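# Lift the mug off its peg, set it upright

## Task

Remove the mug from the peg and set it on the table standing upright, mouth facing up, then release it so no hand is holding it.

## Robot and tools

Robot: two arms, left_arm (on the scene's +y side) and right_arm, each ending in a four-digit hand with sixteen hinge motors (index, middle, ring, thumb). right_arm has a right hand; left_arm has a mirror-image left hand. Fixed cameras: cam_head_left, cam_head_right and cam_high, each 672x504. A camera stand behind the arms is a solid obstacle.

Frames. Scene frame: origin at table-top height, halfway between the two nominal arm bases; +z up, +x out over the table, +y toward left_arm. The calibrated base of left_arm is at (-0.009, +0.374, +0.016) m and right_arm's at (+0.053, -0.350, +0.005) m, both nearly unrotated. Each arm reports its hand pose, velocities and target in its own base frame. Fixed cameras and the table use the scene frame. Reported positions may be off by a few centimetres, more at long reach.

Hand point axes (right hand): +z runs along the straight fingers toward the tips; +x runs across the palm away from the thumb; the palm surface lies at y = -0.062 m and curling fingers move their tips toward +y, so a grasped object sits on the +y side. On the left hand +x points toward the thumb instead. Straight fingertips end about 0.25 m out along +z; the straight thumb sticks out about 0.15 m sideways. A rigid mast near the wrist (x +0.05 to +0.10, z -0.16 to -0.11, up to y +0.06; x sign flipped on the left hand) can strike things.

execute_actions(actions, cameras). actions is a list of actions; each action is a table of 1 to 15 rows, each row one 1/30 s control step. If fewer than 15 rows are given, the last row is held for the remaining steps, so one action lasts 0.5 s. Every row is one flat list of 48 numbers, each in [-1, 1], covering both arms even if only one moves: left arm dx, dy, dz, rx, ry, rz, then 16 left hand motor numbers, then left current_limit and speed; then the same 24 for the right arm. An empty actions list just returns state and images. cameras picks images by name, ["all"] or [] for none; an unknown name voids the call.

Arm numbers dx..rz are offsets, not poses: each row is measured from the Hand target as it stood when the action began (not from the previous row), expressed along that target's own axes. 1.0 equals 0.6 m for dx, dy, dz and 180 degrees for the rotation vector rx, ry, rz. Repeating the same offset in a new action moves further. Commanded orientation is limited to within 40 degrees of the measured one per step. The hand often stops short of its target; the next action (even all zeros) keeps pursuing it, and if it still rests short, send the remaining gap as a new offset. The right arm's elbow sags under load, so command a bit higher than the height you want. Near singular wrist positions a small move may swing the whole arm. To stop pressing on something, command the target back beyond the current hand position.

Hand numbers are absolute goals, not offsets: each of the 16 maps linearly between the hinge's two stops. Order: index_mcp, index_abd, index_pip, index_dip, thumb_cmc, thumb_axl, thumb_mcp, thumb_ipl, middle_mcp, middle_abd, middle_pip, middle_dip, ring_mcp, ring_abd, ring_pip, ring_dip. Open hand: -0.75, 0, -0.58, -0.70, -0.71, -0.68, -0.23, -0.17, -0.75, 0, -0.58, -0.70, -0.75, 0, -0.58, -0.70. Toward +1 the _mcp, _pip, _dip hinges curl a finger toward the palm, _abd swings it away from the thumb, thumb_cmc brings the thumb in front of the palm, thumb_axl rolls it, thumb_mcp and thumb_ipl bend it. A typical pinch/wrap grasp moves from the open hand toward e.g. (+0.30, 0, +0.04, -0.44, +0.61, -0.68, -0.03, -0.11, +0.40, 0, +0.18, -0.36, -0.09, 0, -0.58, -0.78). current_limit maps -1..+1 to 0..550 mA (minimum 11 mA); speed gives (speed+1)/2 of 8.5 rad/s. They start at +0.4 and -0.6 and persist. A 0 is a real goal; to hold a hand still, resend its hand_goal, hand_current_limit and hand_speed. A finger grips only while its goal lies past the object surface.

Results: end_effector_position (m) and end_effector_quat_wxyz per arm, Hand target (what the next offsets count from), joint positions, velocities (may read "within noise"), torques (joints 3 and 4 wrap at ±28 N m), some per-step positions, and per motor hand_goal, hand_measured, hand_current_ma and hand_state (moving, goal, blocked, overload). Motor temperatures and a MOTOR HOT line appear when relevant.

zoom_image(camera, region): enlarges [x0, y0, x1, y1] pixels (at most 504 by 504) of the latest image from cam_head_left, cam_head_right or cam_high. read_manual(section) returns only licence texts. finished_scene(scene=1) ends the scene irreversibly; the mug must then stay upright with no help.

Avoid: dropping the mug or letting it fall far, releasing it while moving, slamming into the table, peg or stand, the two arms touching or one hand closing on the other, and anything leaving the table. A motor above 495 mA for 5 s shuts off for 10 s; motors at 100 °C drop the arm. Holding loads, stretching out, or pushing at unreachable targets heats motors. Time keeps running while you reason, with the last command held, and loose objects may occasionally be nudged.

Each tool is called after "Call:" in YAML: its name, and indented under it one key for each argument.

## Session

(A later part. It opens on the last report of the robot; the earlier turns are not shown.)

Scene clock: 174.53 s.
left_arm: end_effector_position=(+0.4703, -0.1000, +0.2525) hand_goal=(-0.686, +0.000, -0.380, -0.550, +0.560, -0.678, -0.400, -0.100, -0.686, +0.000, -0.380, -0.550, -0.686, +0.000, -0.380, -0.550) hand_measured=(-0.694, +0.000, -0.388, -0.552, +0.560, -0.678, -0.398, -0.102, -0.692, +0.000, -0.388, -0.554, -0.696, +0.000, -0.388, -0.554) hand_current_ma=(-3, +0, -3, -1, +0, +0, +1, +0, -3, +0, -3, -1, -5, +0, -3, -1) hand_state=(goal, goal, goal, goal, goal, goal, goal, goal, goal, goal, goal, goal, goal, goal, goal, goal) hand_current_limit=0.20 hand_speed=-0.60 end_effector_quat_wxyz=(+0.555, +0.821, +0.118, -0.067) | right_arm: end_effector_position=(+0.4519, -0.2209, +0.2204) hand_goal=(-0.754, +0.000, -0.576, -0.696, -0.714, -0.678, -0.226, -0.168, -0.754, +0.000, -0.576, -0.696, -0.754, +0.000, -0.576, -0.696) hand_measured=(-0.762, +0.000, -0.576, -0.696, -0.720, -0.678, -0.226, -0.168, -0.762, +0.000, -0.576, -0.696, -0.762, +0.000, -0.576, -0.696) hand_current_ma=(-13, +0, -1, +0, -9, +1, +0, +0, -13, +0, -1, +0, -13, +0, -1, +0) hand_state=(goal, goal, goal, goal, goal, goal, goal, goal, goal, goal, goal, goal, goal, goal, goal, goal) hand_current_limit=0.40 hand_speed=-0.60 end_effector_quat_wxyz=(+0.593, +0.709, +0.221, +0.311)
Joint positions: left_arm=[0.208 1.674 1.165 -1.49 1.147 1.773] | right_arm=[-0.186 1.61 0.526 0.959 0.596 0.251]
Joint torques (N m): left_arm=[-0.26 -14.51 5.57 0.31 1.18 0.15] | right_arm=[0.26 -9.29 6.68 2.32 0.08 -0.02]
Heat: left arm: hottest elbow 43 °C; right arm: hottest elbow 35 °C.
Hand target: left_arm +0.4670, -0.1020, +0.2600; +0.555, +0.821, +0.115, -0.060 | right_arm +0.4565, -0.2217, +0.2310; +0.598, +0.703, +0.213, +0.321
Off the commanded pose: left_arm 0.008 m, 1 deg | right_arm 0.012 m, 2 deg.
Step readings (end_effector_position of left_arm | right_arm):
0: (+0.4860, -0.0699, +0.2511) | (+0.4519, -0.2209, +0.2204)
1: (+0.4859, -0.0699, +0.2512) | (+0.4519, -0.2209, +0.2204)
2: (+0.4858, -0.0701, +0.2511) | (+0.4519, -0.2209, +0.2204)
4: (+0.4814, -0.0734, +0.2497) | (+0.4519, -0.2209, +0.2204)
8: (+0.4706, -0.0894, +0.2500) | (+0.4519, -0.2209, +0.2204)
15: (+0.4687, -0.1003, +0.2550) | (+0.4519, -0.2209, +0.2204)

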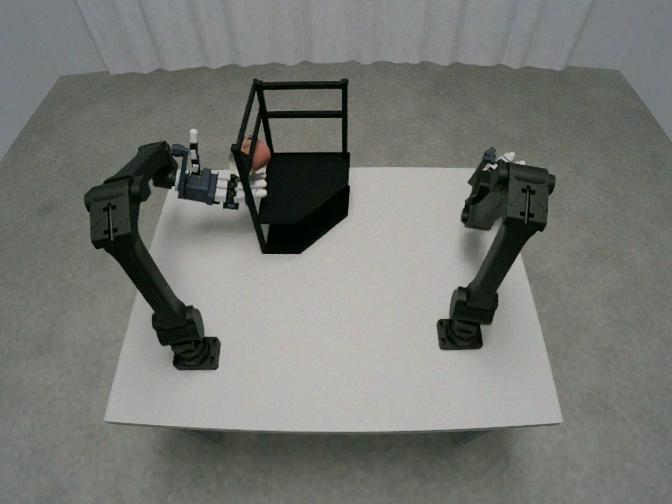

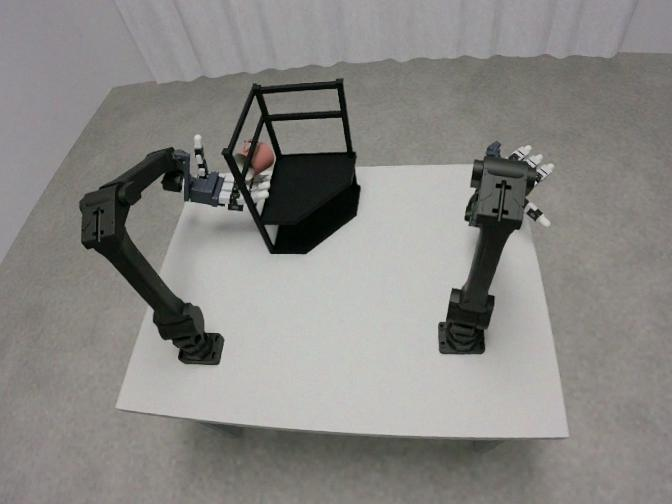

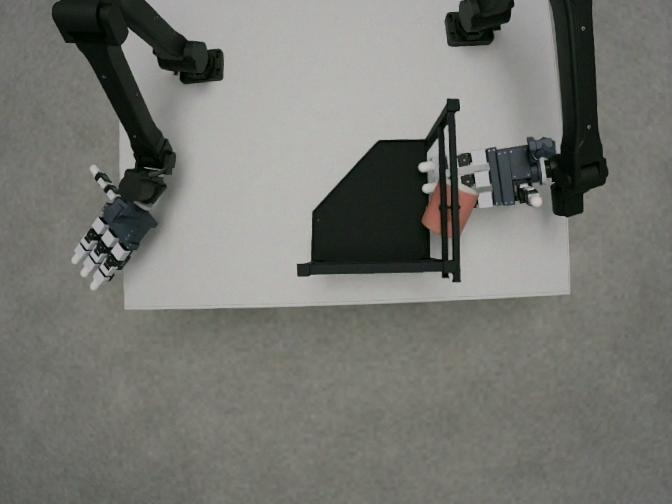

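Call:
execute_actions:
  actions:
    - [[0.0011,0.018,0.0336,0,0,0,-0.686,0,-0.38,-0.55,0.56,-0.678,-0.4,-0.1,-0.686,0,-0.38,-0.55,-0.686,0,-0.38,-0.55,0.2,-0.6,0,0,0,0,0,0,-0.754,0,-0.576,-0.696,-0.714,-0.678,-0.226,-0.168,-0.754,0,-0.576,-0.696,-0.754,0,-0.576,-0.696,0.4,-0.6]]
    - [[0.0011,0.018,0.0336,0,0,0,-0.686,0,-0.38,-0.55,0.56,-0.678,-0.4,-0.1,-0.686,0,-0.38,-0.55,-0.686,0,-0.38,-0.55,0.2,-0.6,0,0,0,0,0,0,-0.754,0,-0.576,-0.696,-0.714,-0.678,-0.226,-0.168,-0.754,0,-0.576,-0.696,-0.754,0,-0.576,-0.696,0.4,-0.6]]
  cameras: ["all"]

Call:
zoom_image:
  camera: "cam_high"
  region: [400, 120, 580, 270]

Call:
zoom_image:
  camera: "cam_head_right"
  region: [170, 110, 310, 220]

Call:
zoom_image:
  camera: "cam_head_left"
  region: [170, 110, 310, 220]

Scene clock: 179.33 s.
left_arm: end_effector_position=(+0.4822, -0.1315, +0.2604) hand_goal=(-0.686, +0.000, -0.380, -0.550, +0.560, -0.678, -0.400, -0.100, -0.686, +0.000, -0.380, -0.550, -0.686, +0.000, -0.380, -0.550) hand_measured=(-0.710, +0.020, -0.396, -0.552, +0.560, -0.678, -0.398, -0.102, -0.700, +0.002, -0.388, -0.554, -0.696, +0.000, -0.388, -0.554) hand_current_ma=(-22, +13, -11, -1, +0, +0, +0, +0, -8, +0, -3, -1, -5, +0, -3, -1) hand_state=(blocked, blocked, goal, goal, goal, goal, goal, goal, goal, goal, goal, goal, goal, goal, goal, goal) hand_current_limit=0.20 hand_speed=-0.60 end_effector_quat_wxyz=(+0.555, +0.820, +0.127, -0.055) | right_arm: end_effector_position=(+0.4519, -0.2209, +0.2204) hand_goal=(-0.754, +0.000, -0.576, -0.696, -0.714, -0.678, -0.226, -0.168, -0.754, +0.000, -0.576, -0.696, -0.754, +0.000, -0.576, -0.696) hand_measured=(-0.762, +0.000, -0.576, -0.696, -0.720, -0.678, -0.226, -0.168, -0.762, +0.000, -0.576, -0.696, -0.762, +0.000, -0.576, -0.696) hand_current_ma=(-13, +0, -1, +0, -9, +1, +0, +0, -13, +0, -1, +0, -13, +0, -1, +0) hand_state=(goal, goal, goal, goal, goal, goal, goal, goal, goal, goal, goal, goal, goal, goal, goal, goal) hand_current_limit=0.40 hand_speed=-0.60 end_effector_quat_wxyz=(+0.593, +0.709, +0.221, +0.311)
Joint positions: left_arm=[0.13 1.618 1.134 -1.27 1.176 1.516] | right_arm=[-0.186 1.61 0.526 0.959 0.596 0.251]
Joint torques (N m): left_arm=[-1.85 -13.51 5.7 0.5 1.27 -0.01] | right_arm=[0.26 -9.23 6.68 2.32 0.08 -0.01]
Heat: left arm: hottest elbow 42 °C; right arm: hottest elbow 35 °C.
Hand target: left_arm +0.4751, -0.1468, +0.2638; +0.555, +0.821, +0.115, -0.060 | right_arm +0.4565, -0.2217, +0.2310; +0.598, +0.703, +0.213, +0.321
Off the commanded pose: left_arm 0.017 m, 1 deg | right_arm 0.012 m, 2 deg.
Step readings (end_effector_position of left_arm | right_arm):
0: (+0.4704, -0.0999, +0.2525) | (+0.4519, -0.2209, +0.2204)
1: (+0.4705, -0.0999, +0.2525) | (+0.4519, -0.2209, +0.2204)
2: (+0.4711, -0.1006, +0.2525) | (+0.4519, -0.2209, +0.2204)
4: (+0.4727, -0.1029, +0.2525) | (+0.4519, -0.2209, +0.2204)
8: (+0.4728, -0.1149, +0.2537) | (+0.4519, -0.2209, +0.2204)
15: (+0.4735, -0.1222, +0.2548) | (+0.4519, -0.2209, +0.2204)
16: (+0.4739, -0.1221, +0.2547) | (+0.4519, -0.2209, +0.2204)
17: (+0.4746, -0.1231, +0.2545) | (+0.4519, -0.2209, +0.2204)
19: (+0.4763, -0.1254, +0.2545) | (+0.4519, -0.2209, +0.2204)
23: (+0.4785, -0.1305, +0.2591) | (+0.4519, -0.2209, +0.2204)
30: (+0.4810, -0.1317, +0.2606) | (+0.4519, -0.2209, +0.2204)

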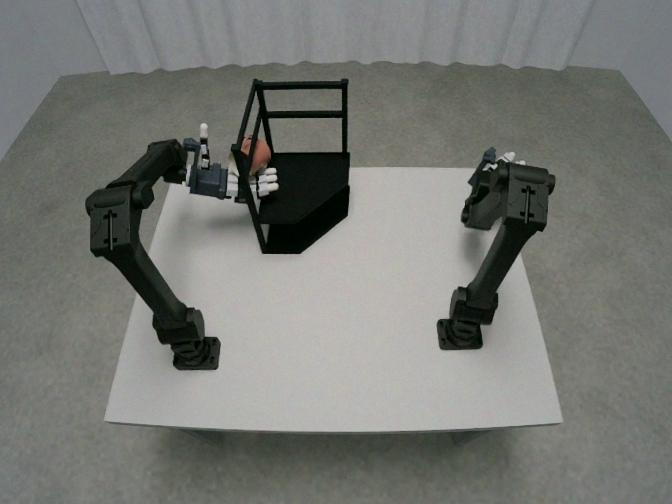

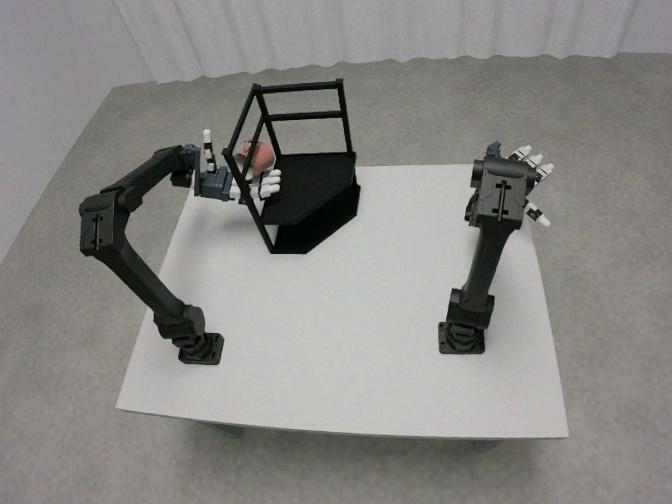

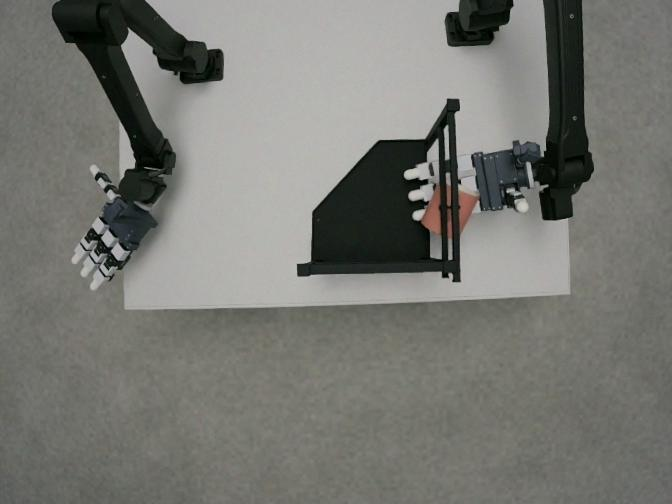

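Scaled by 2.800 from the camera's 672x504 image, which has a finer 960x720 frame.

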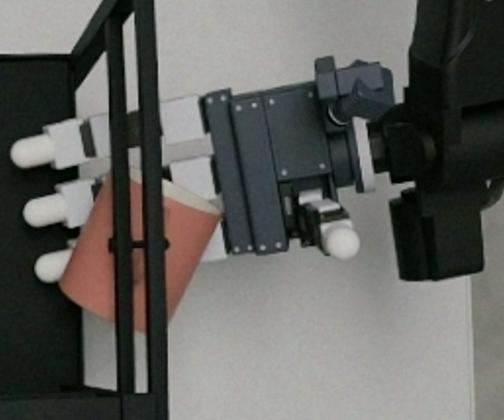

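Scaled by 3.600 from the camera's 672x504 image, which has a finer 960x720 frame.

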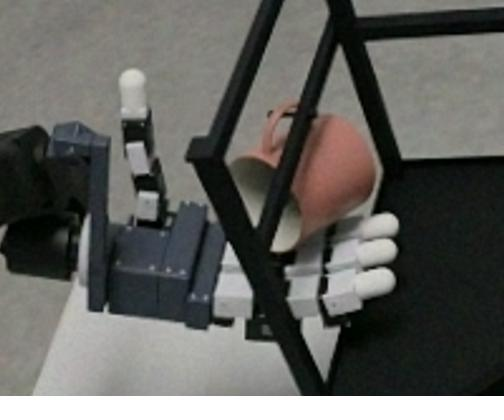

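Scaled by 3.600 from the camera's 672x504 image, which has a finer 960x720 frame.

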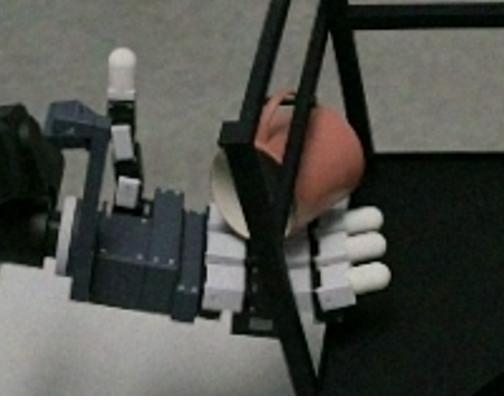

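Call:
execute_actions:
  actions:
    - [[0,0,0,0,0,0,-0.686,0,-0.38,-0.043,0.56,-0.678,-0.4,-0.1,-0.686,0,-0.38,-0.043,-0.686,0,-0.38,-0.55,0.0,-0.8,0,0,0,0,0,0,-0.754,0,-0.576,-0.696,-0.714,-0.678,-0.226,-0.168,-0.754,0,-0.576,-0.696,-0.754,0,-0.576,-0.696,0.4,-0.6]]
    - [[0,0,0,0,0,0,-0.686,0,-0.38,-0.043,0.56,-0.678,-0.4,-0.1,-0.686,0,-0.38,-0.043,-0.686,0,-0.38,-0.55,0.0,-0.8,0,0,0,0,0,0,-0.754,0,-0.576,-0.696,-0.714,-0.678,-0.226,-0.168,-0.754,0,-0.576,-0.696,-0.754,0,-0.576,-0.696,0.4,-0.6]]
  cameras: ["all"]

Call:
zoom_image:
  camera: "cam_high"
  region: [400, 120, 580, 270]

Call:
zoom_image:
  camera: "cam_head_right"
  region: [190, 120, 300, 206]

Call:
zoom_image:
  camera: "cam_head_left"
  region: [190, 120, 300, 206]

Scene clock: 184.47 s.
left_arm: end_effector_position=(+0.4829, -0.1318, +0.2599) hand_goal=(-0.686, +0.000, -0.380, -0.044, +0.560, -0.678, -0.400, -0.100, -0.686, +0.000, -0.380, -0.044, -0.686, +0.000, -0.380, -0.550) hand_measured=(-0.712, +0.022, -0.398, -0.052, +0.560, -0.678, -0.398, -0.102, -0.700, +0.002, -0.388, -0.048, -0.696, +0.000, -0.388, -0.554) hand_current_ma=(-25, +15, -12, -3, +0, +0, +0, +0, -8, +0, -3, -1, -5, +0, -3, -1) hand_state=(blocked, blocked, goal, goal, goal, goal, goal, goal, goal, goal, goal, goal, goal, goal, goal, goal) hand_current_limit=0.00 hand_speed=-0.80 end_effector_quat_wxyz=(+0.555, +0.820, +0.129, -0.056) | right_arm: end_effector_position=(+0.4519, -0.2209, +0.2204) hand_goal=(-0.754, +0.000, -0.576, -0.696, -0.714, -0.678, -0.226, -0.168, -0.754, +0.000, -0.576, -0.696, -0.754, +0.000, -0.576, -0.696) hand_measured=(-0.762, +0.000, -0.576, -0.696, -0.720, -0.678, -0.226, -0.168, -0.762, +0.000, -0.576, -0.696, -0.762, +0.000, -0.576, -0.696) hand_current_ma=(-13, +0, -1, +0, -9, +1, +0, +0, -13, +0, -1, +0, -13, +0, -1, +0) hand_state=(goal, goal, goal, goal, goal, goal, goal, goal, goal, goal, goal, goal, goal, goal, goal, goal) hand_current_limit=0.40 hand_speed=-0.60 end_effector_quat_wxyz=(+0.593, +0.709, +0.221, +0.311)
Joint positions: left_arm=[0.129 1.618 1.133 -1.263 1.176 1.504] | right_arm=[-0.186 1.61 0.526 0.959 0.596 0.251]
Joint torques (N m): left_arm=[-1.96 -13.74 5.52 0.53 1.3 0.11] | right_arm=[0.38 -9.29 6.74 2.28 0.07 -0.02]
Heat: left arm: hottest elbow 41 °C; right arm: hottest elbow 35 °C.
Hand target: left_arm +0.4751, -0.1469, +0.2640; +0.555, +0.821, +0.115, -0.060 | right_arm +0.4565, -0.2217, +0.2310; +0.598, +0.703, +0.213, +0.321
Off the commanded pose: left_arm 0.017 m, 2 deg | right_arm 0.012 m, 2 deg.
Step readings (end_effector_position of left_arm | right_arm):
0: (+0.4822, -0.1315, +0.2605) | (+0.4519, -0.2209, +0.2204)
1: (+0.4822, -0.1315, +0.2605) | (+0.4519, -0.2209, +0.2204)
2: (+0.4822, -0.1315, +0.2605) | (+0.4519, -0.2209, +0.2204)
4: (+0.4823, -0.1316, +0.2605) | (+0.4519, -0.2209, +0.2204)
8: (+0.4825, -0.1316, +0.2604) | (+0.4519, -0.2209, +0.2204)
15: (+0.4826, -0.1317, +0.2605) | (+0.4519, -0.2209, +0.2204)
16: (+0.4826, -0.1317, +0.2605) | (+0.4519, -0.2209, +0.2204)
17: (+0.4826, -0.1317, +0.2605) | (+0.4519, -0.2209, +0.2204)
19: (+0.4827, -0.1317, +0.2605) | (+0.4519, -0.2209, +0.2204)
23: (+0.4828, -0.1318, +0.2599) | (+0.4519, -0.2209, +0.2204)
30: (+0.4829, -0.1318, +0.2599) | (+0.4519, -0.2209, +0.2204)

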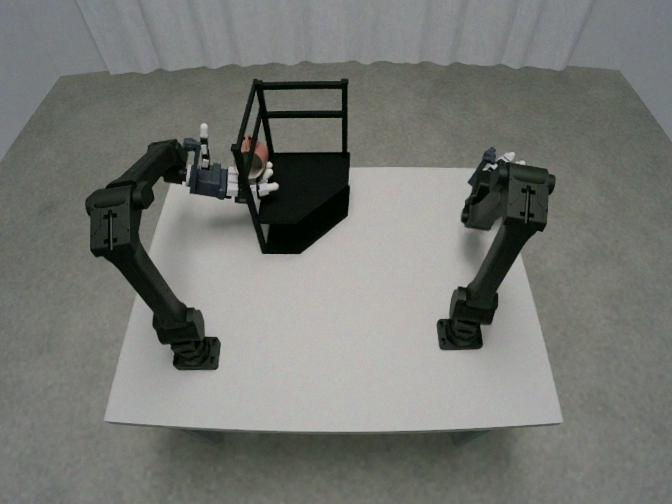

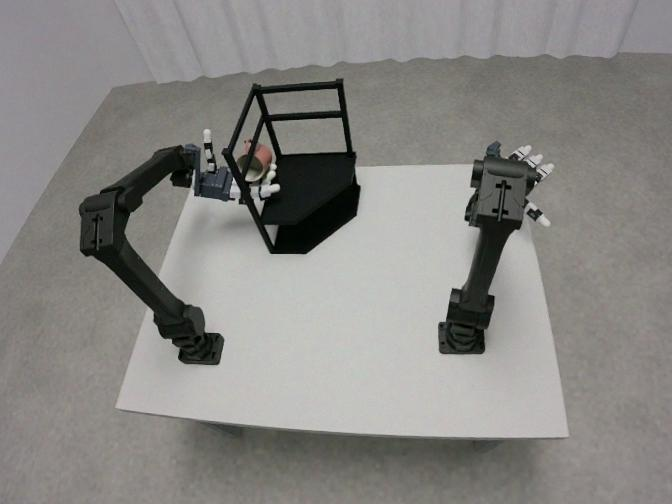

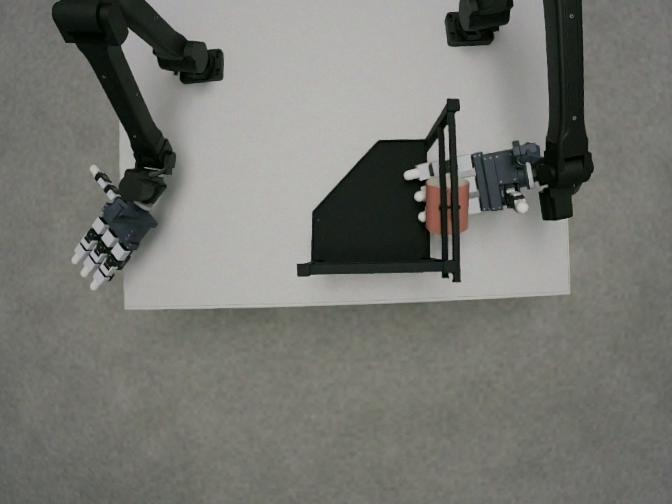

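Scaled by 2.800 from the camera's 672x504 image, which has a finer 960x720 frame.

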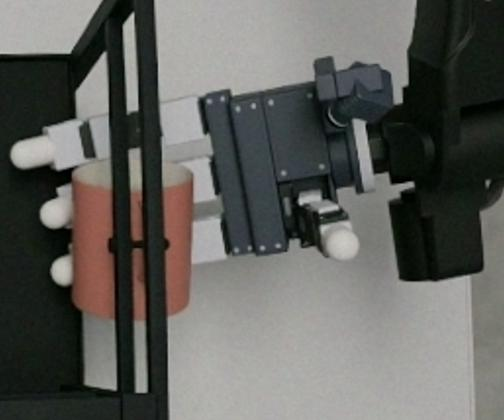

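Scaled by 4.582 from the camera's 672x504 image, which has a finer 960x720 frame.

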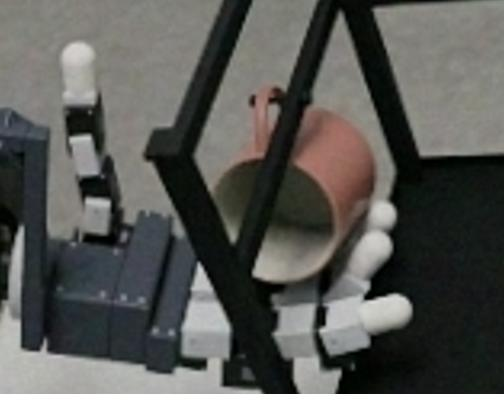

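Scaled by 4.582 from the camera's 672x504 image, which has a finer 960x720 frame.

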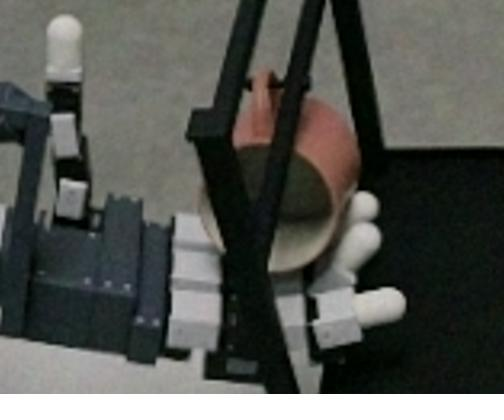

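Call:
execute_actions:
  actions:
    - [[0.030,-0.0008,-0.0155,0,0,0,-0.686,0,-0.38,-0.043,0.56,-0.678,-0.4,-0.1,-0.686,0,-0.38,-0.043,-0.686,0,-0.38,-0.55,0.0,-0.8,0,0,0,0,0,0,-0.754,0,-0.576,-0.696,-0.714,-0.678,-0.226,-0.168,-0.754,0,-0.576,-0.696,-0.754,0,-0.576,-0.696,0.4,-0.6]]
  cameras: ["all"]

Call:
zoom_image:
  camera: "cam_high"
  region: [400, 120, 580, 270]

Call:
zoom_image:
  camera: "cam_head_right"
  region: [190, 120, 300, 206]

Scene clock: 186.87 s.
left_arm: end_effector_position=(+0.4822, -0.1303, +0.2568) hand_goal=(-0.686, +0.000, -0.380, -0.044, +0.560, -0.678, -0.400, -0.100, -0.686, +0.000, -0.380, -0.044, -0.686, +0.000, -0.380, -0.550) hand_measured=(-0.692, +0.012, -0.396, -0.048, +0.560, -0.678, -0.398, -0.102, -0.700, +0.002, -0.388, -0.048, -0.696, +0.000, -0.388, -0.554) hand_current_ma=(-2, +6, -10, -1, +0, +0, +0, +0, -8, +0, -3, -1, -5, +0, -3, -1) hand_state=(goal, goal, goal, goal, goal, goal, goal, goal, goal, goal, goal, goal, goal, goal, goal, goal) hand_current_limit=0.00 hand_speed=-0.80 end_effector_quat_wxyz=(+0.556, +0.819, +0.129, -0.064) | right_arm: end_effector_position=(+0.4519, -0.2209, +0.2204) hand_goal=(-0.754, +0.000, -0.576, -0.696, -0.714, -0.678, -0.226, -0.168, -0.754, +0.000, -0.576, -0.696, -0.754, +0.000, -0.576, -0.696) hand_measured=(-0.762, +0.000, -0.576, -0.696, -0.720, -0.678, -0.226, -0.168, -0.762, +0.000, -0.576, -0.696, -0.762, +0.000, -0.576, -0.696) hand_current_ma=(-13, +0, -1, +0, -9, +1, +0, +0, -13, +0, -1, +0, -13, +0, -1, +0) hand_state=(goal, goal, goal, goal, goal, goal, goal, goal, goal, goal, goal, goal, goal, goal, goal, goal) hand_current_limit=0.40 hand_speed=-0.60 end_effector_quat_wxyz=(+0.593, +0.709, +0.221, +0.311)
Joint positions: left_arm=[0.133 1.633 1.14 -1.299 1.177 1.539] | right_arm=[-0.186 1.61 0.526 0.959 0.596 0.251]
Joint torques (N m): left_arm=[-1.44 -11.4 9.33 -0.16 1.14 0.19] | right_arm=[0.38 -9.17 6.72 2.3 0.08 -0.02]
Heat: left arm: hottest elbow 41 °C; right arm: hottest elbow 35 °C.
Hand target: left_arm +0.4920, -0.1359, +0.2630; +0.555, +0.821, +0.115, -0.060 | right_arm +0.4565, -0.2217, +0.2310; +0.598, +0.703, +0.213, +0.321
Off the commanded pose: left_arm 0.013 m, 2 deg | right_arm 0.012 m, 2 deg.
Step readings (end_effector_position of left_arm | right_arm):
0: (+0.4829, -0.1318, +0.2599) | (+0.4519, -0.2209, +0.2204)
1: (+0.4829, -0.1318, +0.2599) | (+0.4519, -0.2209, +0.2204)
2: (+0.4829, -0.1318, +0.2599) | (+0.4519, -0.2209, +0.2204)
4: (+0.4822, -0.1319, +0.2596) | (+0.4519, -0.2209, +0.2204)
8: (+0.4820, -0.1309, +0.2579) | (+0.4519, -0.2209, +0.2204)
15: (+0.4823, -0.1302, +0.2567) | (+0.4519, -0.2209, +0.2204)

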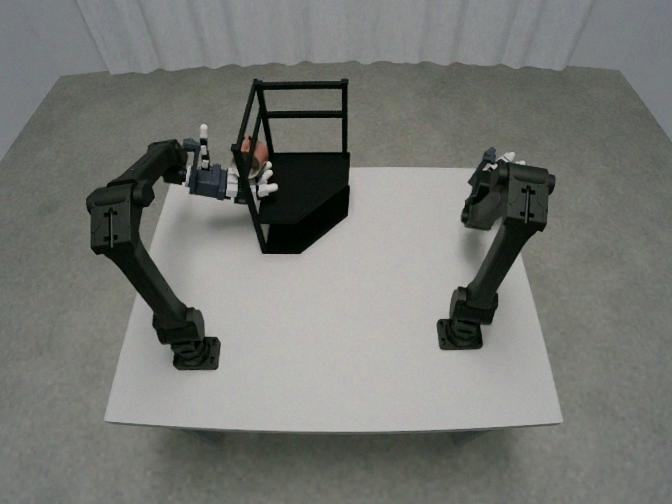

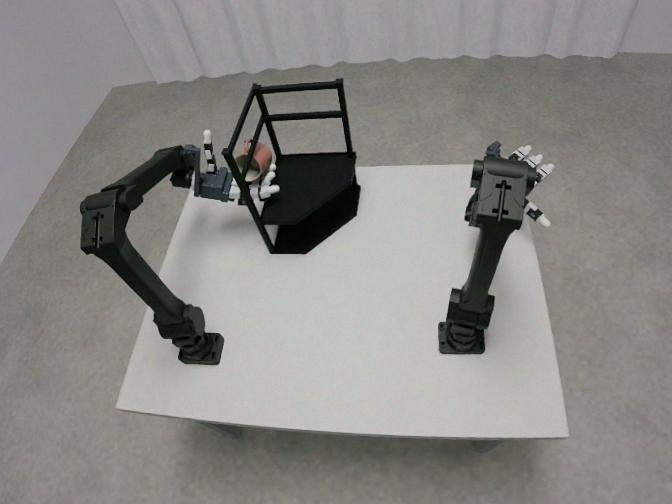

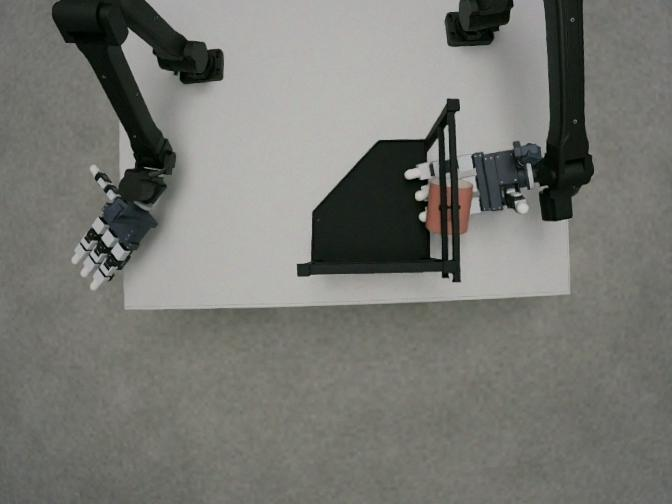

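Scaled by 2.800 from the camera's 672x504 image, which has a finer 960x720 frame.

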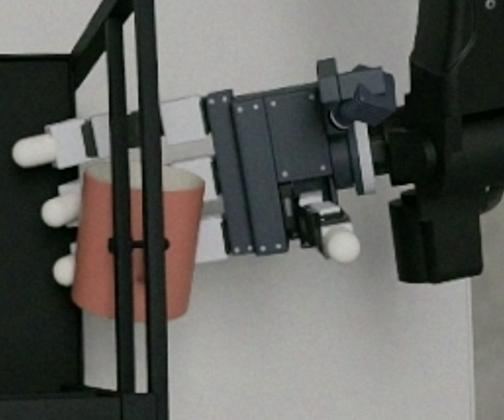

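Scaled by 4.582 from the camera's 672x504 image, which has a finer 960x720 frame.

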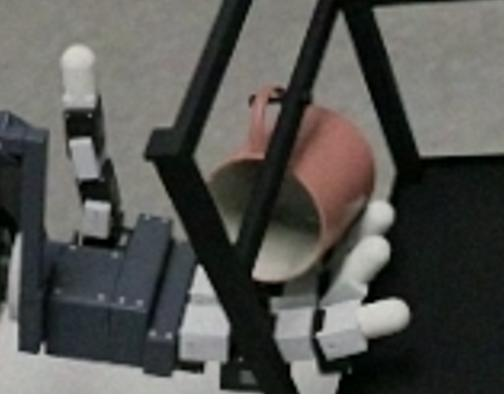

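Call:
execute_actions:
  actions:
    - [[0.02,0.006,0,0,0,0,-0.686,0,-0.38,-0.043,0.56,-0.678,-0.4,-0.1,-0.686,0,-0.38,-0.043,-0.686,0,-0.38,-0.55,0.0,-0.8,0,0,0,0,0,0,-0.754,0,-0.576,-0.696,-0.714,-0.678,-0.226,-0.168,-0.754,0,-0.576,-0.696,-0.754,0,-0.576,-0.696,0.4,-0.6]]
  cameras: ["all"]

Call:
zoom_image:
  camera: "cam_high"
  region: [400, 120, 580, 270]

Call:
zoom_image:
  camera: "cam_head_right"
  region: [190, 120, 300, 206]

Scene clock: 188.10 s.
left_arm: end_effector_position=(+0.4910, -0.1293, +0.2520) hand_goal=(-0.686, +0.000, -0.380, -0.044, +0.560, -0.678, -0.400, -0.100, -0.686, +0.000, -0.380, -0.044, -0.686, +0.000, -0.380, -0.550) hand_measured=(-0.696, +0.018, -0.392, -0.046, +0.560, -0.678, -0.398, -0.102, -0.678, +0.010, -0.376, -0.048, -0.696, +0.000, -0.388, -0.554) hand_current_ma=(-6, +10, -7, -1, +0, +0, +0, +0, +4, +4, +1, -1, -5, +0, -3, -1) hand_state=(goal, goal, goal, goal, goal, goal, goal, goal, goal, goal, goal, goal, goal, goal, goal, goal) hand_current_limit=0.00 hand_speed=-0.80 end_effector_quat_wxyz=(+0.557, +0.817, +0.134, -0.071) | right_arm: end_effector_position=(+0.4519, -0.2209, +0.2204) hand_goal=(-0.754, +0.000, -0.576, -0.696, -0.714, -0.678, -0.226, -0.168, -0.754, +0.000, -0.576, -0.696, -0.754, +0.000, -0.576, -0.696) hand_measured=(-0.762, +0.000, -0.576, -0.696, -0.720, -0.678, -0.226, -0.168, -0.762, +0.000, -0.576, -0.696, -0.762, +0.000, -0.576, -0.696) hand_current_ma=(-13, +0, -1, +0, -9, +1, +0, +0, -13, +0, -1, +0, -13, +0, -1, +0) hand_state=(goal, goal, goal, goal, goal, goal, goal, goal, goal, goal, goal, goal, goal, goal, goal, goal) hand_current_limit=0.40 hand_speed=-0.60 end_effector_quat_wxyz=(+0.593, +0.709, +0.221, +0.311)
Joint positions: left_arm=[0.133 1.663 1.164 -1.31 1.18 1.539] | right_arm=[-0.186 1.61 0.526 0.959 0.596 0.251]
Joint torques (N m): left_arm=[-1.14 -10.58 10.36 0.01 0.99 0.22] | right_arm=[0.26 -9.17 6.75 2.28 0.08 -0.02]
Heat: left arm: hottest elbow 41 °C; right arm: hottest elbow 35 °C.
Hand target: left_arm +0.5045, -0.1357, +0.2634; +0.555, +0.821, +0.115, -0.060 | right_arm +0.4565, -0.2217, +0.2310; +0.598, +0.703, +0.213, +0.321
Off the commanded pose: left_arm 0.019 m, 2 deg | right_arm 0.012 m, 2 deg.
Step readings (end_effector_position of left_arm | right_arm):
0: (+0.4822, -0.1303, +0.2568) | (+0.4519, -0.2209, +0.2204)
1: (+0.4823, -0.1303, +0.2568) | (+0.4519, -0.2209, +0.2204)
2: (+0.4828, -0.1302, +0.2568) | (+0.4519, -0.2209, +0.2204)
4: (+0.4851, -0.1299, +0.2564) | (+0.4519, -0.2209, +0.2204)
8: (+0.4899, -0.1292, +0.2527) | (+0.4519, -0.2209, +0.2204)
15: (+0.4910, -0.1293, +0.2520) | (+0.4519, -0.2209, +0.2204)

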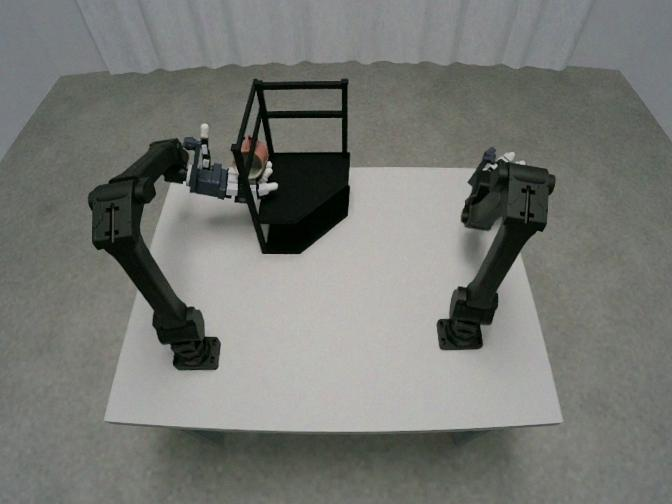

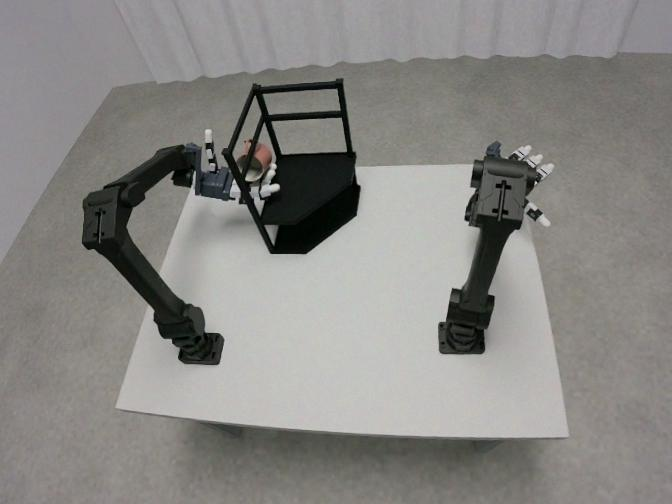

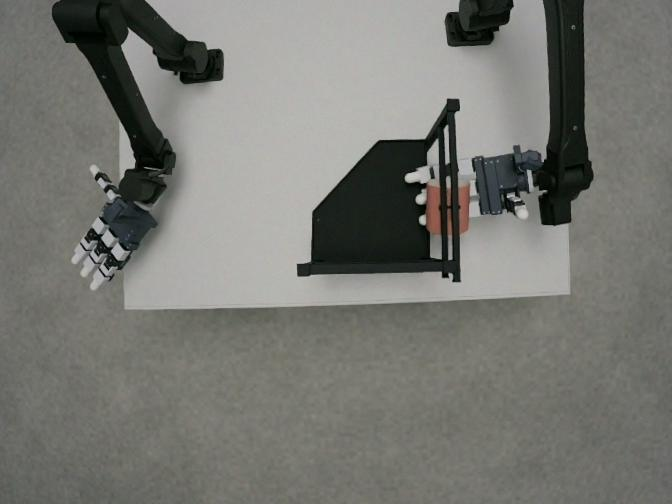

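Scaled by 2.800 from the camera's 672x504 image, which has a finer 960x720 frame.

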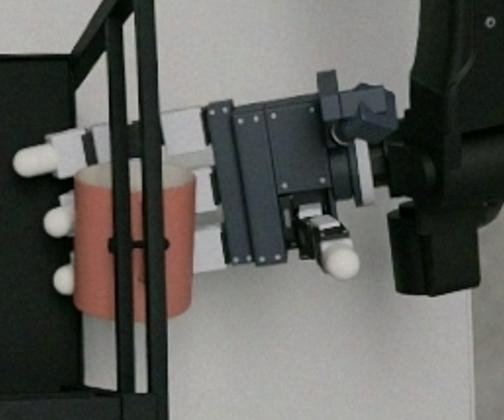

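Scaled by 4.582 from the camera's 672x504 image, which has a finer 960x720 frame.

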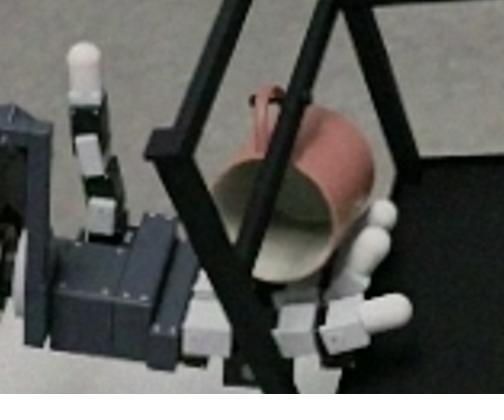

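Call:
execute_actions:
  actions:
    - [[0,0,0,0,0,0,-0.686,0,-0.285,0.029,0.56,-0.678,0.337,0.103,-0.686,0,-0.285,0.029,-0.686,0,-0.38,-0.55,0.0,-0.75,0,0,0,0,0,0,-0.754,0,-0.576,-0.696,-0.714,-0.678,-0.226,-0.168,-0.754,0,-0.576,-0.696,-0.754,0,-0.576,-0.696,0.4,-0.6]]
    - [[0,0,0,0,0,0,-0.686,0,-0.285,0.029,0.56,-0.678,0.337,0.103,-0.686,0,-0.285,0.029,-0.686,0,-0.38,-0.55,0.0,-0.75,0,0,0,0,0,0,-0.754,0,-0.576,-0.696,-0.714,-0.678,-0.226,-0.168,-0.754,0,-0.576,-0.696,-0.754,0,-0.576,-0.696,0.4,-0.6]]
  cameras: ["all"]

Call:
zoom_image:
  camera: "cam_high"
  region: [400, 120, 580, 270]

Call:
zoom_image:
  camera: "cam_head_right"
  region: [190, 120, 300, 206]

Call:
zoom_image:
  camera: "cam_head_left"
  region: [190, 120, 300, 206]

Scene clock: 191.50 s.
left_arm: end_effector_position=(+0.4920, -0.1292, +0.2520) hand_goal=(-0.686, +0.000, -0.286, +0.028, +0.560, -0.678, +0.336, +0.102, -0.686, +0.000, -0.286, +0.028, -0.686, +0.000, -0.380, -0.550) hand_measured=(-0.722, +0.022, -0.320, +0.016, +0.558, -0.678, +0.236, +0.086, -0.702, +0.004, -0.296, +0.024, -0.696, +0.000, -0.388, -0.554) hand_current_ma=(-44, +15, -36, -6, -1, +0, -275, -18, -12, +1, -5, -1, -5, +0, -3, -1) hand_state=(blocked, blocked, blocked, goal, goal, goal, blocked, goal, goal, goal, goal, goal, goal, goal, goal, goal) hand_current_limit=0.00 hand_speed=-0.75 end_effector_quat_wxyz=(+0.556, +0.818, +0.133, -0.070) | right_arm: end_effector_position=(+0.4519, -0.2209, +0.2204) hand_goal=(-0.754, +0.000, -0.576, -0.696, -0.714, -0.678, -0.226, -0.168, -0.754, +0.000, -0.576, -0.696, -0.754, +0.000, -0.576, -0.696) hand_measured=(-0.762, +0.000, -0.576, -0.696, -0.720, -0.678, -0.226, -0.168, -0.762, +0.000, -0.576, -0.696, -0.762, +0.000, -0.576, -0.696) hand_current_ma=(-13, +0, -1, +0, -9, +1, +0, +0, -13, +0, -1, +0, -13, +0, -1, +0) hand_state=(goal, goal, goal, goal, goal, goal, goal, goal, goal, goal, goal, goal, goal, goal, goal, goal) hand_current_limit=0.40 hand_speed=-0.60 end_effector_quat_wxyz=(+0.593, +0.709, +0.221, +0.311)
Joint positions: left_arm=[0.133 1.665 1.167 -1.31 1.177 1.54] | right_arm=[-0.186 1.61 0.526 0.959 0.596 0.251]
Joint torques (N m): left_arm=[-1.14 -11.34 9.96 0.06 1.1 0.27] | right_arm=[0.32 -9.29 6.74 2.32 0.08 -0.01]
Heat: left arm: hottest elbow 42 °C; right arm: hottest elbow 35 °C.
Hand target: left_arm +0.5046, -0.1357, +0.2634; +0.555, +0.821, +0.115, -0.060 | right_arm +0.4565, -0.2217, +0.2310; +0.598, +0.703, +0.213, +0.321
Off the commanded pose: left_arm 0.018 m, 2 deg | right_arm 0.012 m, 2 deg.
Step readings (end_effector_position of left_arm | right_arm):
0: (+0.4910, -0.1293, +0.2520) | (+0.4519, -0.2209, +0.2204)
1: (+0.4910, -0.1293, +0.2520) | (+0.4519, -0.2209, +0.2204)
2: (+0.4909, -0.1293, +0.2518) | (+0.4519, -0.2209, +0.2204)
4: (+0.4909, -0.1293, +0.2505) | (+0.4519, -0.2209, +0.2204)
8: (+0.4909, -0.1293, +0.2500) | (+0.4519, -0.2209, +0.2204)
15: (+0.4909, -0.1293, +0.2500) | (+0.4519, -0.2209, +0.2204)
16: (+0.4909, -0.1293, +0.2500) | (+0.4519, -0.2209, +0.2204)
17: (+0.4909, -0.1293, +0.2500) | (+0.4519, -0.2209, +0.2204)
19: (+0.4909, -0.1293, +0.2500) | (+0.4519, -0.2209, +0.2204)
23: (+0.4909, -0.1293, +0.2500) | (+0.4519, -0.2209, +0.2204)
30: (+0.4913, -0.1293, +0.2506) | (+0.4519, -0.2209, +0.2204)

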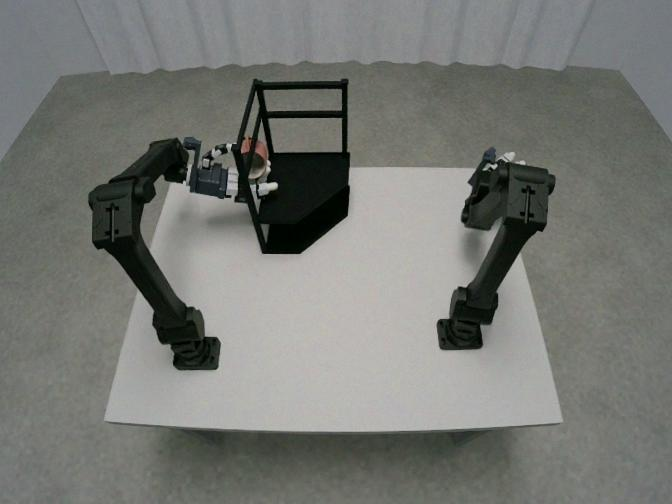

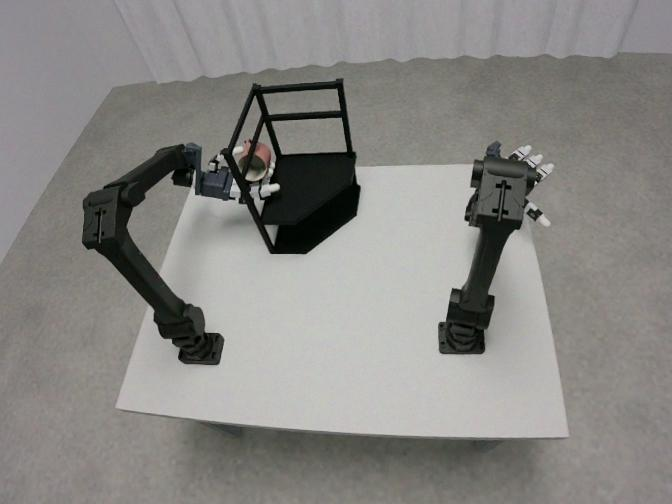

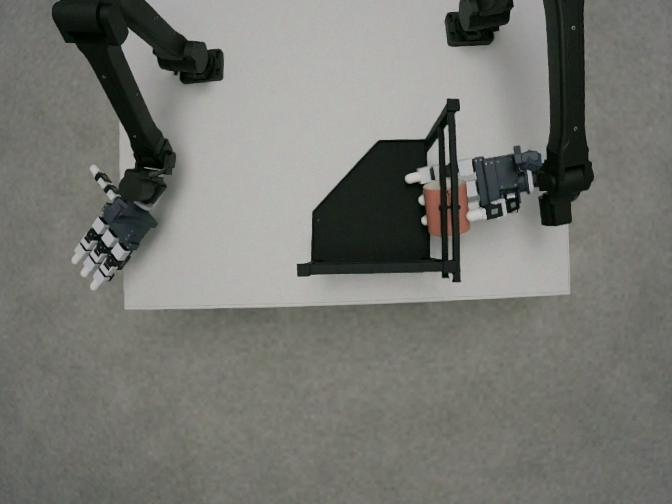

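Scaled by 2.800 from the camera's 672x504 image, which has a finer 960x720 frame.

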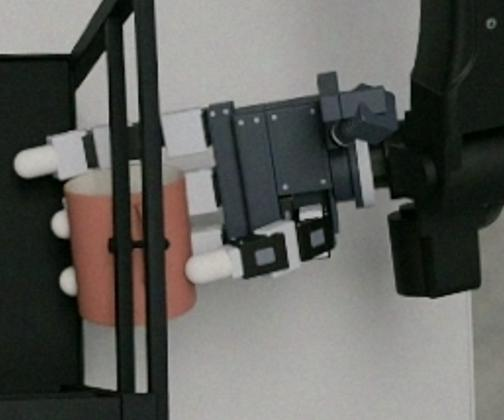

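Scaled by 4.582 from the camera's 672x504 image, which has a finer 960x720 frame.

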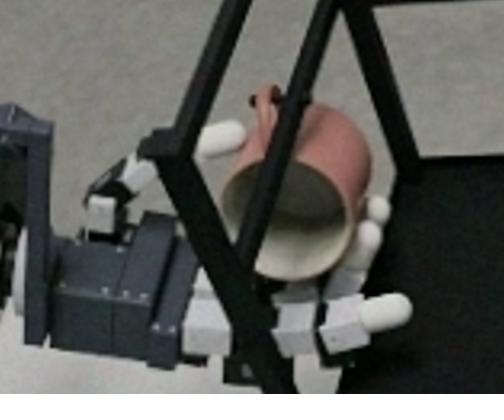

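Scaled by 4.582 from the camera's 672x504 image, which has a finer 960x720 frame.

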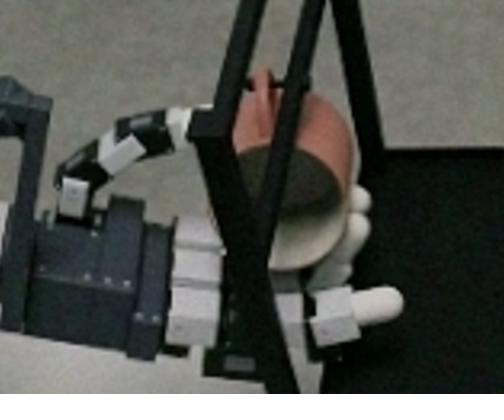

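Call:
execute_actions:
  actions:
    - [[0,0,0,0,0,0,-0.62,0,-0.07,0.25,0.56,-0.678,0.43,0.2,-0.62,0,-0.07,0.25,-0.686,0,-0.38,-0.55,0.1,-0.75,0,0,0,0,0,0,-0.754,0,-0.576,-0.696,-0.714,-0.678,-0.226,-0.168,-0.754,0,-0.576,-0.696,-0.754,0,-0.576,-0.696,0.4,-0.6]]
    - [[0,0,0,0,0,0,-0.62,0,-0.07,0.25,0.56,-0.678,0.43,0.2,-0.62,0,-0.07,0.25,-0.686,0,-0.38,-0.55,0.1,-0.75,0,0,0,0,0,0,-0.754,0,-0.576,-0.696,-0.714,-0.678,-0.226,-0.168,-0.754,0,-0.576,-0.696,-0.754,0,-0.576,-0.696,0.4,-0.6]]
  cameras: ["all"]

Call:
zoom_image:
  camera: "cam_high"
  region: [400, 120, 580, 270]

Call:
zoom_image:
  camera: "cam_head_right"
  region: [190, 120, 300, 206]

Call:
zoom_image:
  camera: "cam_head_left"
  region: [190, 120, 300, 206]

Scene clock: 193.40 s.
left_arm: end_effector_position=(+0.4924, -0.1293, +0.2494) hand_goal=(-0.620, +0.000, -0.070, +0.250, +0.560, -0.678, +0.430, +0.200, -0.620, +0.000, -0.070, +0.250, -0.686, +0.000, -0.380, -0.550) hand_measured=(-0.722, +0.026, -0.316, +0.180, +0.530, -0.704, +0.174, +0.116, -0.702, +0.002, -0.236, +0.168, -0.696, +0.000, -0.388, -0.554) hand_current_ma=(-250, +20, -303, -122, -31, -31, -303, -265, -176, +0, -303, -158, -5, +0, -3, -1) hand_state=(blocked, blocked, blocked, blocked, blocked, blocked, blocked, blocked, blocked, goal, blocked, blocked, goal, goal, goal, goal) hand_current_limit=0.10 hand_speed=-0.75 end_effector_quat_wxyz=(+0.555, +0.818, +0.134, -0.073) | right_arm: end_effector_position=(+0.4519, -0.2209, +0.2204) hand_goal=(-0.754, +0.000, -0.576, -0.696, -0.714, -0.678, -0.226, -0.168, -0.754, +0.000, -0.576, -0.696, -0.754, +0.000, -0.576, -0.696) hand_measured=(-0.762, +0.000, -0.576, -0.696, -0.720, -0.678, -0.226, -0.168, -0.762, +0.000, -0.576, -0.696, -0.762, +0.000, -0.576, -0.696) hand_current_ma=(-13, +0, -1, +0, -9, +1, +0, +0, -13, +0, -1, +0, -13, +0, -1, +0) hand_state=(goal, goal, goal, goal, goal, goal, goal, goal, goal, goal, goal, goal, goal, goal, goal, goal) hand_current_limit=0.40 hand_speed=-0.60 end_effector_quat_wxyz=(+0.593, +0.709, +0.221, +0.311)
Joint positions: left_arm=[0.132 1.67 1.167 -1.311 1.176 1.541] | right_arm=[-0.186 1.61 0.526 0.959 0.596 0.251]
Joint torques (N m): left_arm=[-1.49 -12.16 10.11 0.13 1.21 0.2] | right_arm=[0.32 -9.23 6.72 2.28 0.07 -0.02]
Heat: left arm: hottest elbow 42 °C; right arm: hottest elbow 35 °C.
Hand target: left_arm +0.5045, -0.1357, +0.2634; +0.555, +0.821, +0.115, -0.060 | right_arm +0.4565, -0.2217, +0.2310; +0.598, +0.703, +0.213, +0.321
Off the commanded pose: left_arm 0.020 m, 3 deg | right_arm 0.012 m, 2 deg.
Step readings (end_effector_position of left_arm | right_arm):
0: (+0.4919, -0.1292, +0.2521) | (+0.4519, -0.2209, +0.2204)
1: (+0.4919, -0.1292, +0.2521) | (+0.4519, -0.2209, +0.2204)
2: (+0.4919, -0.1292, +0.2521) | (+0.4519, -0.2209, +0.2204)
4: (+0.4920, -0.1292, +0.2519) | (+0.4519, -0.2209, +0.2204)
8: (+0.4923, -0.1293, +0.2500) | (+0.4519, -0.2209, +0.2204)
15: (+0.4924, -0.1293, +0.2494) | (+0.4519, -0.2209, +0.2204)
16: (+0.4924, -0.1293, +0.2494) | (+0.4519, -0.2209, +0.2204)
17: (+0.4924, -0.1293, +0.2494) | (+0.4519, -0.2209, +0.2204)
19: (+0.4924, -0.1293, +0.2494) | (+0.4519, -0.2209, +0.2204)
23: (+0.4924, -0.1293, +0.2494) | (+0.4519, -0.2209, +0.2204)
30: (+0.4924, -0.1293, +0.2494) | (+0.4519, -0.2209, +0.2204)

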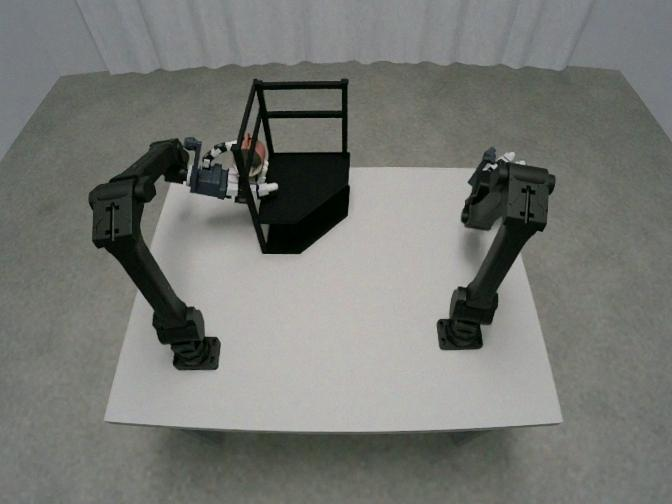

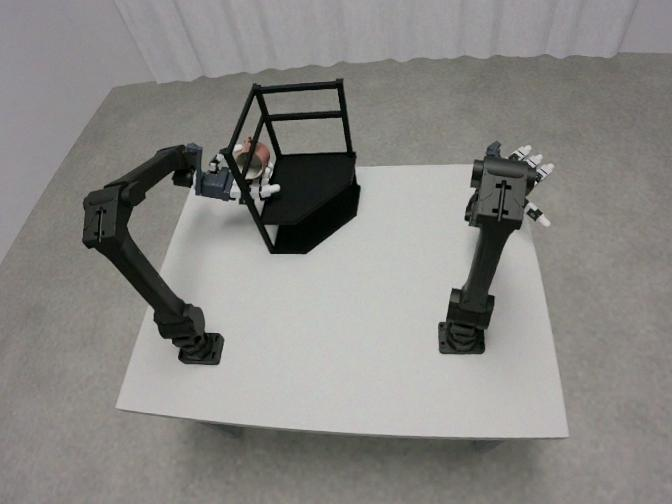

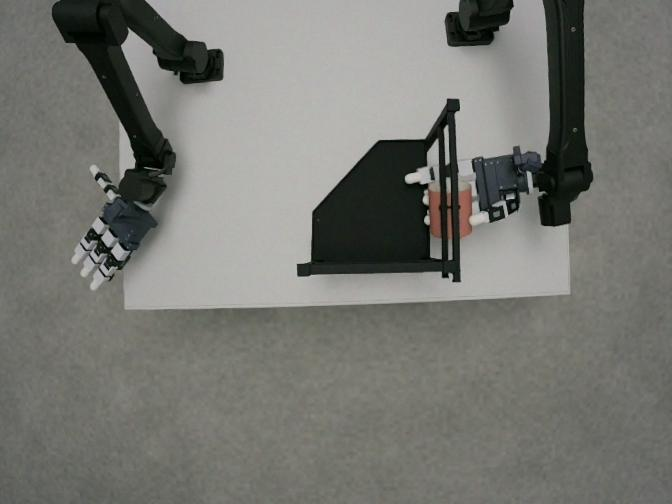

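Scaled by 2.800 from the camera's 672x504 image, which has a finer 960x720 frame.

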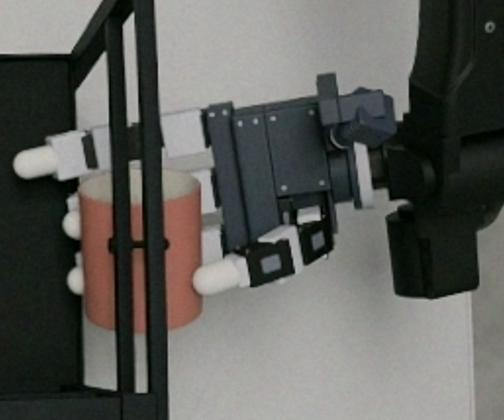

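Scaled by 4.582 from the camera's 672x504 image, which has a finer 960x720 frame.

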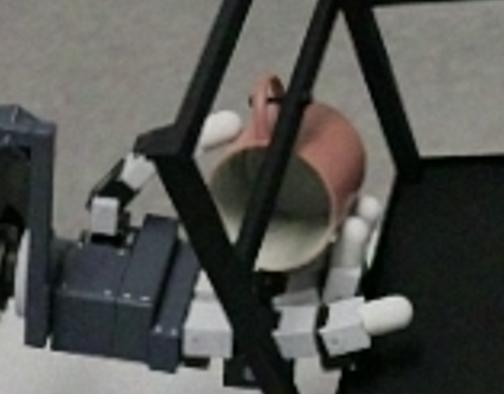

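Scaled by 4.582 from the camera's 672x504 image, which has a finer 960x720 frame.

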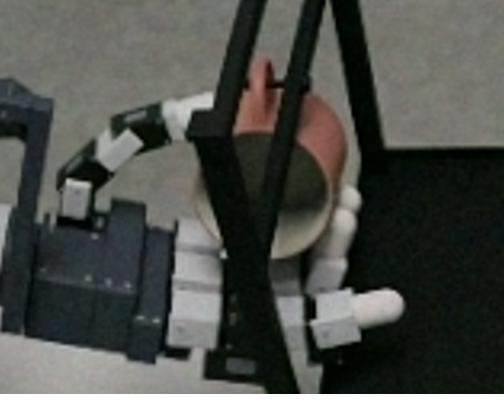

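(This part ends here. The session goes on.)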